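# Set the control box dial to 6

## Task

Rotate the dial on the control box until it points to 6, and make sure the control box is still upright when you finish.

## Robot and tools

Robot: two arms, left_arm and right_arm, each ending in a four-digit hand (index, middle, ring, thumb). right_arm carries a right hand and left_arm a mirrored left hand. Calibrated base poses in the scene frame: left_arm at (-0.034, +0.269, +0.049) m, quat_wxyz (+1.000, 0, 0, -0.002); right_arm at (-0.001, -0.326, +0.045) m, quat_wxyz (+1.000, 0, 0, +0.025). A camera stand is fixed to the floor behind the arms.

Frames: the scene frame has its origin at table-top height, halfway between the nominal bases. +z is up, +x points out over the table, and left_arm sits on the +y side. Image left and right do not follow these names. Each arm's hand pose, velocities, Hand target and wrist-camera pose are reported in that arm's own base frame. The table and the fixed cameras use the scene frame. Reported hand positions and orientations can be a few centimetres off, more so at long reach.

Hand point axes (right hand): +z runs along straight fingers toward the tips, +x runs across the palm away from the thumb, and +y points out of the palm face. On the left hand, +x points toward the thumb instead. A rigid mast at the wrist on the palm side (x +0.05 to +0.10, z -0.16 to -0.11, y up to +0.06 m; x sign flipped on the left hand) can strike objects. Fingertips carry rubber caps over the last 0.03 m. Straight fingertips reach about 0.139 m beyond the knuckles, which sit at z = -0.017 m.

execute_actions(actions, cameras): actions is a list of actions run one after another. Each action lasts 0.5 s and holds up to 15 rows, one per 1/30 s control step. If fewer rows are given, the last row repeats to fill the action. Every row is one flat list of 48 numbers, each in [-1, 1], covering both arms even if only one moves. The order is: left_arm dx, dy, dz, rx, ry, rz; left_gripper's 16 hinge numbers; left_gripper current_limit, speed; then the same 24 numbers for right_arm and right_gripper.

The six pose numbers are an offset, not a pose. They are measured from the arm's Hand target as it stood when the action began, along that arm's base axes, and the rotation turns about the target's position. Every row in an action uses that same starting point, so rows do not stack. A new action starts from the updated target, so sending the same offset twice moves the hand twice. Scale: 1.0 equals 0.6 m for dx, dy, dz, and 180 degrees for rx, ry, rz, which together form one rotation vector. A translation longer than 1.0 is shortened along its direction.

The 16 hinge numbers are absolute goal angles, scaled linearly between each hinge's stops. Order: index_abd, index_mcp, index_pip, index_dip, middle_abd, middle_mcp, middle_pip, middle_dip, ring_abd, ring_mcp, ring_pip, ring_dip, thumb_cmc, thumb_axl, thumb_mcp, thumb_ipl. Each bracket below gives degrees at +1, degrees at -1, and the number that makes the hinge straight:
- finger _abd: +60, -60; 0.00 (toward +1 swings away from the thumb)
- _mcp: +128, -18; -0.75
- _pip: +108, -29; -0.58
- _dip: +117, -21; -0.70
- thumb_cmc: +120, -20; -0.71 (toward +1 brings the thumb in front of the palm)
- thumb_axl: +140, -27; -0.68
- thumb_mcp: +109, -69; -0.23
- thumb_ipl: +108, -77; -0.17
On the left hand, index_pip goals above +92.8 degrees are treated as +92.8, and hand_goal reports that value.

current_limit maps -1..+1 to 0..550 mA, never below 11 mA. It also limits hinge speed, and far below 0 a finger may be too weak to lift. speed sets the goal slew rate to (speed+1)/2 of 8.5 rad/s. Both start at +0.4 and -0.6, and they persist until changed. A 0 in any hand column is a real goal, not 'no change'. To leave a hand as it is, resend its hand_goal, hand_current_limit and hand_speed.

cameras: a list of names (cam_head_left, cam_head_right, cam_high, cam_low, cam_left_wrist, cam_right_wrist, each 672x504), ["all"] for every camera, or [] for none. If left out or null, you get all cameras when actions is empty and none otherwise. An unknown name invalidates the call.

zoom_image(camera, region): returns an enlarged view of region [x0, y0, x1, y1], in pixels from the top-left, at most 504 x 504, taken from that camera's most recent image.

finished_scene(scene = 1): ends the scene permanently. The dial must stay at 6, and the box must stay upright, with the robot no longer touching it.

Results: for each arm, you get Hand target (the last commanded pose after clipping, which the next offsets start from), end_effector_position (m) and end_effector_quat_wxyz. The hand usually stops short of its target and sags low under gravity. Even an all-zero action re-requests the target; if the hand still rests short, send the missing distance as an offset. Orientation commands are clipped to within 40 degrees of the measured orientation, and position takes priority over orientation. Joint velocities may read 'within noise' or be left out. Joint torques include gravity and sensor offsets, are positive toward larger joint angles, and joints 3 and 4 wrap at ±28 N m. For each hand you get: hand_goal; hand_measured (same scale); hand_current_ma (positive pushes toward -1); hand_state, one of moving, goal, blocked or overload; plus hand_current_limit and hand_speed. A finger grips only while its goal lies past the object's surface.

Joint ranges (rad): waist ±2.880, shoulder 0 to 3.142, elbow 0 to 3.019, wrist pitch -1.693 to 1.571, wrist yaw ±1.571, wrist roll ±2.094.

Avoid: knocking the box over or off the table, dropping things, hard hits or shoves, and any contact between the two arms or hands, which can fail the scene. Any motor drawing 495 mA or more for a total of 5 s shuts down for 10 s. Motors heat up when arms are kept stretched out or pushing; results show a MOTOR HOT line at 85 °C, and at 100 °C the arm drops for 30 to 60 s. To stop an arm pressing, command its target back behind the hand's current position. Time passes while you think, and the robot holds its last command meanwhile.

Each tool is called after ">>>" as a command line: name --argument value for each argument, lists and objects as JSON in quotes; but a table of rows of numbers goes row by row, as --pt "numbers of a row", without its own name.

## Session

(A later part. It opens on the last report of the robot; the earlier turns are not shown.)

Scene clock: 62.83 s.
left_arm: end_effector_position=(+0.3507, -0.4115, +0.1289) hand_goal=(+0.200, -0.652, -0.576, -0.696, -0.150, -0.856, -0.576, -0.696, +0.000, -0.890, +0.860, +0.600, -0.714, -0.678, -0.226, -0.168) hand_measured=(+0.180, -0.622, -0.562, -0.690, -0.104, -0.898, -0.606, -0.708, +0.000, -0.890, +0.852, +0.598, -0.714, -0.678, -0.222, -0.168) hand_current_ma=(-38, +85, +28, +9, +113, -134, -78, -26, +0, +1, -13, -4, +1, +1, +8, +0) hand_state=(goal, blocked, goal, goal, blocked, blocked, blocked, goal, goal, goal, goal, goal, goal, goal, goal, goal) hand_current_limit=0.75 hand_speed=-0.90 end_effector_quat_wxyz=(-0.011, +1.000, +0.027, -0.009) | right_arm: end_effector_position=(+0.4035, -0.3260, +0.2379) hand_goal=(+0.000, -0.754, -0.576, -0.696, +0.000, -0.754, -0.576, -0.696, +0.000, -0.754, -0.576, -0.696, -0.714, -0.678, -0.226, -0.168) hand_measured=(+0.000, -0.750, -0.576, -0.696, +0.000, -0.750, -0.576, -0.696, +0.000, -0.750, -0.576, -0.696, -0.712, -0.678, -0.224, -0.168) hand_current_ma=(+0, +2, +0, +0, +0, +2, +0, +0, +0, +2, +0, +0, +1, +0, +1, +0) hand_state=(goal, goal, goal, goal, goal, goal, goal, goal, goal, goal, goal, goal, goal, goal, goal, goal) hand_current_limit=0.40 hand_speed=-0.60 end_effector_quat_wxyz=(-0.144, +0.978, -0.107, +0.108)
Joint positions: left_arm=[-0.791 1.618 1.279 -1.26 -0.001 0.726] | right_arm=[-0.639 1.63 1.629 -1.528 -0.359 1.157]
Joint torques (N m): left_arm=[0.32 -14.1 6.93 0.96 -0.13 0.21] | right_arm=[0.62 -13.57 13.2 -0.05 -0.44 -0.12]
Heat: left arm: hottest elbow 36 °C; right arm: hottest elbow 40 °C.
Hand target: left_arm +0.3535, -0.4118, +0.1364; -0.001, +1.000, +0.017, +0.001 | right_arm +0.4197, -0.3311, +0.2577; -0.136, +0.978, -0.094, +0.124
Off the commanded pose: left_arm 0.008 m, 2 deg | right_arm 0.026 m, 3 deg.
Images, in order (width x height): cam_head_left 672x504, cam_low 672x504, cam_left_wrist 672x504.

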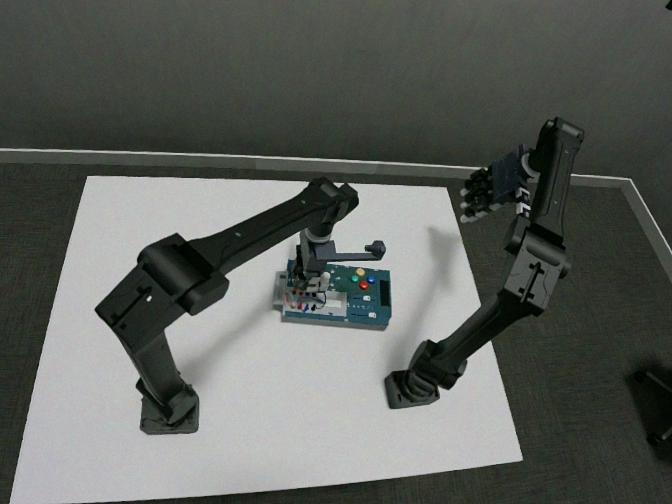

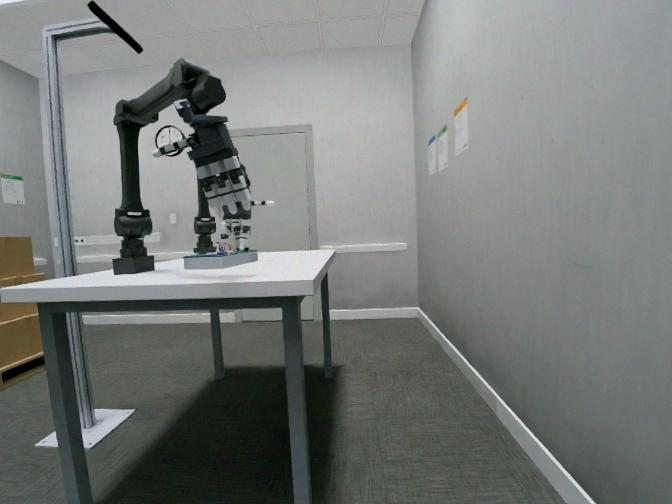

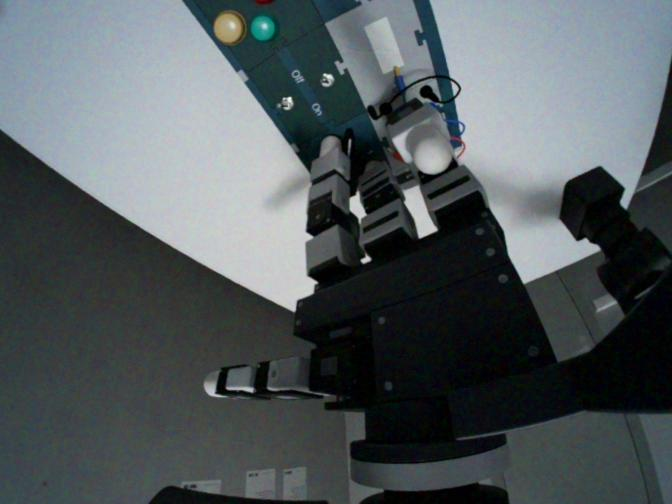

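>>> execute_actions --actions '[[[0,0,0,0,0,0, 0.05,-0.652,-0.576,-0.696, -0.03,-0.855,-0.576,-0.696, 0,-0.89,0.86,0.6, -0.714,-0.678,-0.226,-0.168, 0.4,-0.8, 0,0,0,0,0,0, 0,-0.754,-0.576,-0.696, 0,-0.754,-0.576,-0.696, 0,-0.754,-0.576,-0.696, -0.714,-0.678,-0.226,-0.168, 0.4,-0.6]],[[0.0,0,0.05,0,0,0, 0.0,-0.652,-0.576,-0.696, 0,-0.855,-0.576,-0.696, 0,-0.89,0.86,0.6, -0.714,-0.678,-0.226,-0.168, 0.4,-0.8, 0,0,0,0,0,0, 0,-0.754,-0.576,-0.696, 0,-0.754,-0.576,-0.696, 0,-0.754,-0.576,-0.696, -0.714,-0.678,-0.226,-0.168, 0.4,-0.6]],[[0.0,0,0.06,0,0,0, 0.0,-0.652,-0.576,-0.696, 0,-0.855,-0.576,-0.696, 0,-0.89,0.86,0.6, -0.714,-0.678,-0.226,-0.168, 0.4,-0.8, 0,0,0,0,0,0, 0,-0.754,-0.576,-0.696, 0,-0.754,-0.576,-0.696, 0,-0.754,-0.576,-0.696, -0.714,-0.678,-0.226,-0.168, 0.4,-0.6]],[[0.0,0.06,0.04,0,0,0, 0.0,-0.652,-0.576,-0.696, 0,-0.855,-0.576,-0.696, 0,-0.89,0.86,0.6, -0.714,-0.678,-0.226,-0.168, 0.4,-0.8, 0,0,0,0,0,0, 0,-0.754,-0.576,-0.696, 0,-0.754,-0.576,-0.696, 0,-0.754,-0.576,-0.696, -0.714,-0.678,-0.226,-0.168, 0.4,-0.6]]]' --cameras '["cam_left_wrist", "cam_low", "cam_high", "cam_head_left"]'

>>> zoom_image --camera "cam_left_wrist" --region '[250, 0, 450, 200]'

>>> zoom_image --camera "cam_head_left" --region '[270, 240, 370, 320]'

>>> zoom_image --camera "cam_high" --region '[300, 320, 400, 400]'

Scene clock: 65.80 s.
left_arm: end_effector_position=(+0.3497, -0.3707, +0.2074) hand_goal=(+0.000, -0.652, -0.576, -0.696, +0.000, -0.856, -0.576, -0.696, +0.000, -0.890, +0.860, +0.600, -0.714, -0.678, -0.226, -0.168) hand_measured=(-0.004, -0.650, -0.574, -0.694, -0.002, -0.854, -0.578, -0.698, +0.000, -0.890, +0.852, +0.598, -0.714, -0.678, -0.222, -0.168) hand_current_ma=(-4, +4, +3, +4, -4, +3, -2, -3, +0, +1, -13, -4, +1, +1, +8, +0) hand_state=(goal, goal, goal, goal, goal, goal, goal, goal, goal, goal, goal, goal, goal, goal, goal, goal) hand_current_limit=0.40 hand_speed=-0.80 end_effector_quat_wxyz=(-0.013, +1.000, +0.025, -0.011) | right_arm: end_effector_position=(+0.4035, -0.3260, +0.2379) hand_goal=(+0.000, -0.754, -0.576, -0.696, +0.000, -0.754, -0.576, -0.696, +0.000, -0.754, -0.576, -0.696, -0.714, -0.678, -0.226, -0.168) hand_measured=(+0.000, -0.750, -0.576, -0.696, +0.000, -0.750, -0.576, -0.696, +0.000, -0.750, -0.576, -0.696, -0.712, -0.678, -0.224, -0.168) hand_current_ma=(+0, +2, +0, +0, +0, +2, +0, +0, +0, +2, +0, +0, +1, +0, +1, +0) hand_state=(goal, goal, goal, goal, goal, goal, goal, goal, goal, goal, goal, goal, goal, goal, goal, goal) hand_current_limit=0.40 hand_speed=-0.60 end_effector_quat_wxyz=(-0.144, +0.978, -0.107, +0.108)
Joint positions: left_arm=[-0.727 1.499 1.354 -1.459 -0.004 0.794] | right_arm=[-0.639 1.63 1.629 -1.528 -0.359 1.157]
Joint torques (N m): left_arm=[-0.15 -12.69 9.89 0.05 0.03 0.11] | right_arm=[0.56 -13.57 13.22 -0.02 -0.44 -0.12]
Heat: left arm: hottest elbow 37 °C; right arm: hottest elbow 41 °C.
Hand target: left_arm +0.3536, -0.3757, +0.2263; -0.001, +1.000, +0.017, +0.001 | right_arm +0.4197, -0.3311, +0.2577; -0.136, +0.978, -0.094, +0.124
Off the commanded pose: left_arm 0.020 m, 2 deg | right_arm 0.026 m, 3 deg.
Images, in order (width x height): cam_head_left 672x504, cam_high 672x504, cam_low 672x504, cam_left_wrist 672x504.

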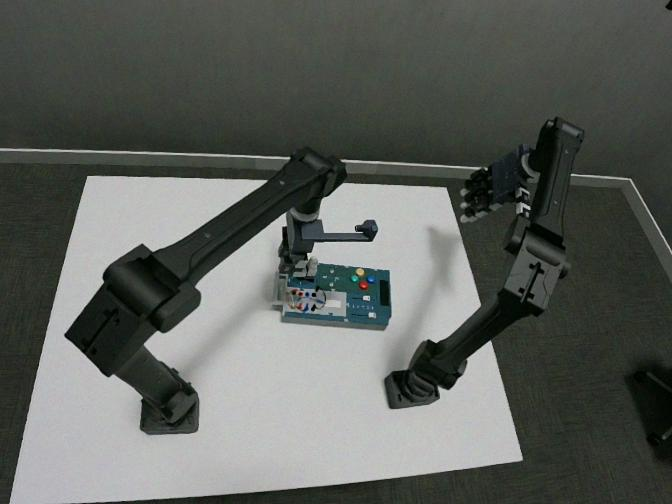

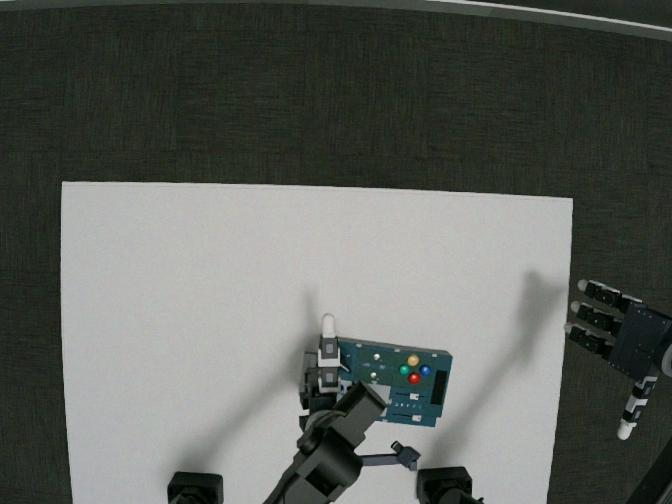

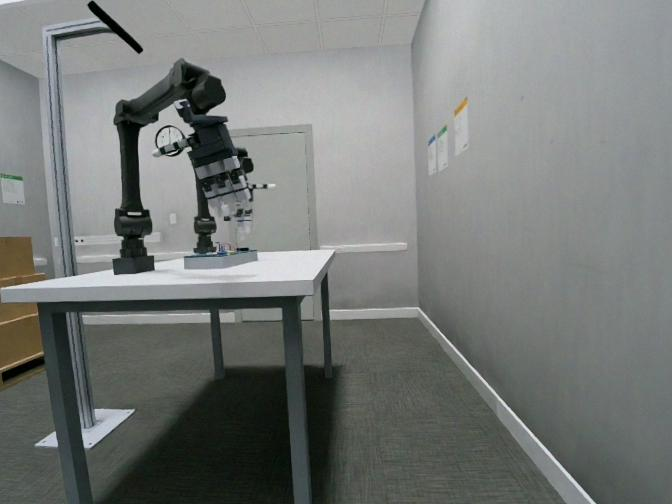

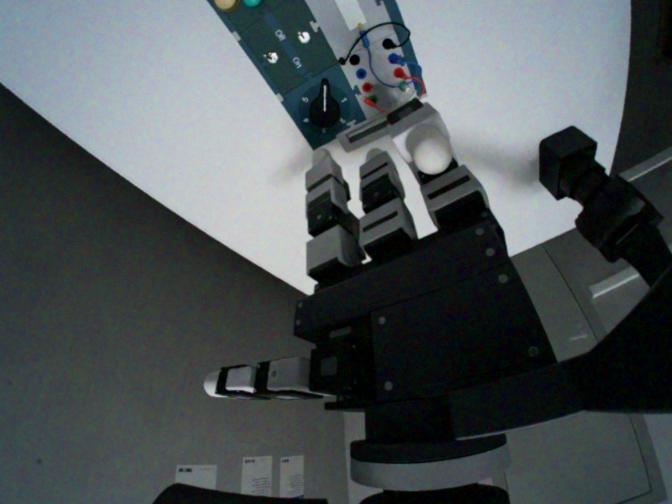

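Scaled by 2.520 from the camera's 672x504 image, which has a finer 960x720 frame.

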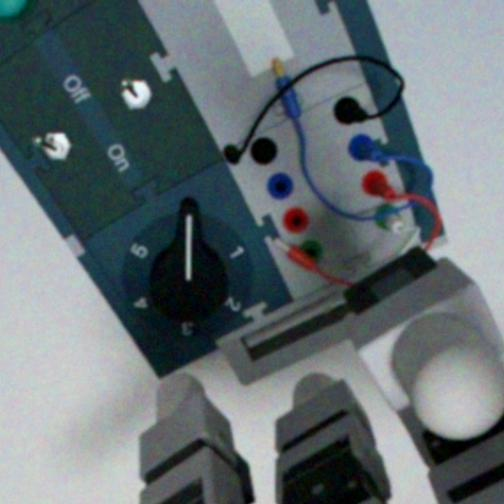

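Scaled by 5.040 from the camera's 672x504 image, which has a finer 960x720 frame.

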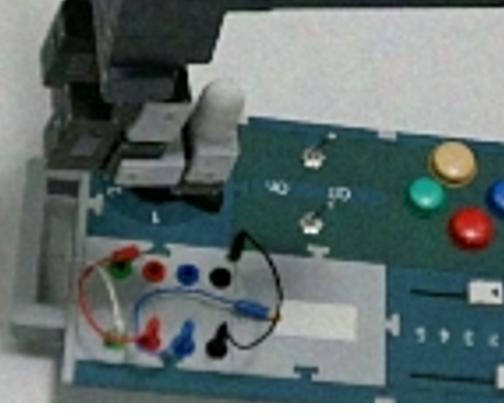

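Scaled by 5.040 from the camera's 672x504 image, which has a finer 960x720 frame.

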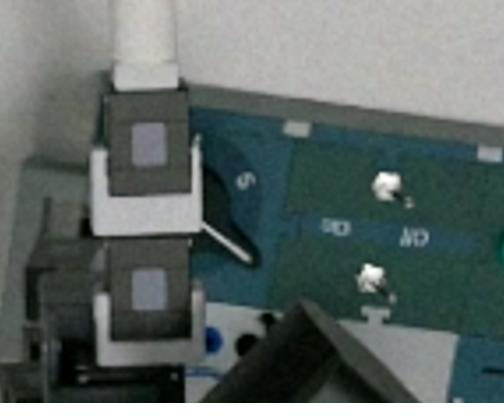

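>>> finished_scene --scene 1

The scene is finished: the task was done.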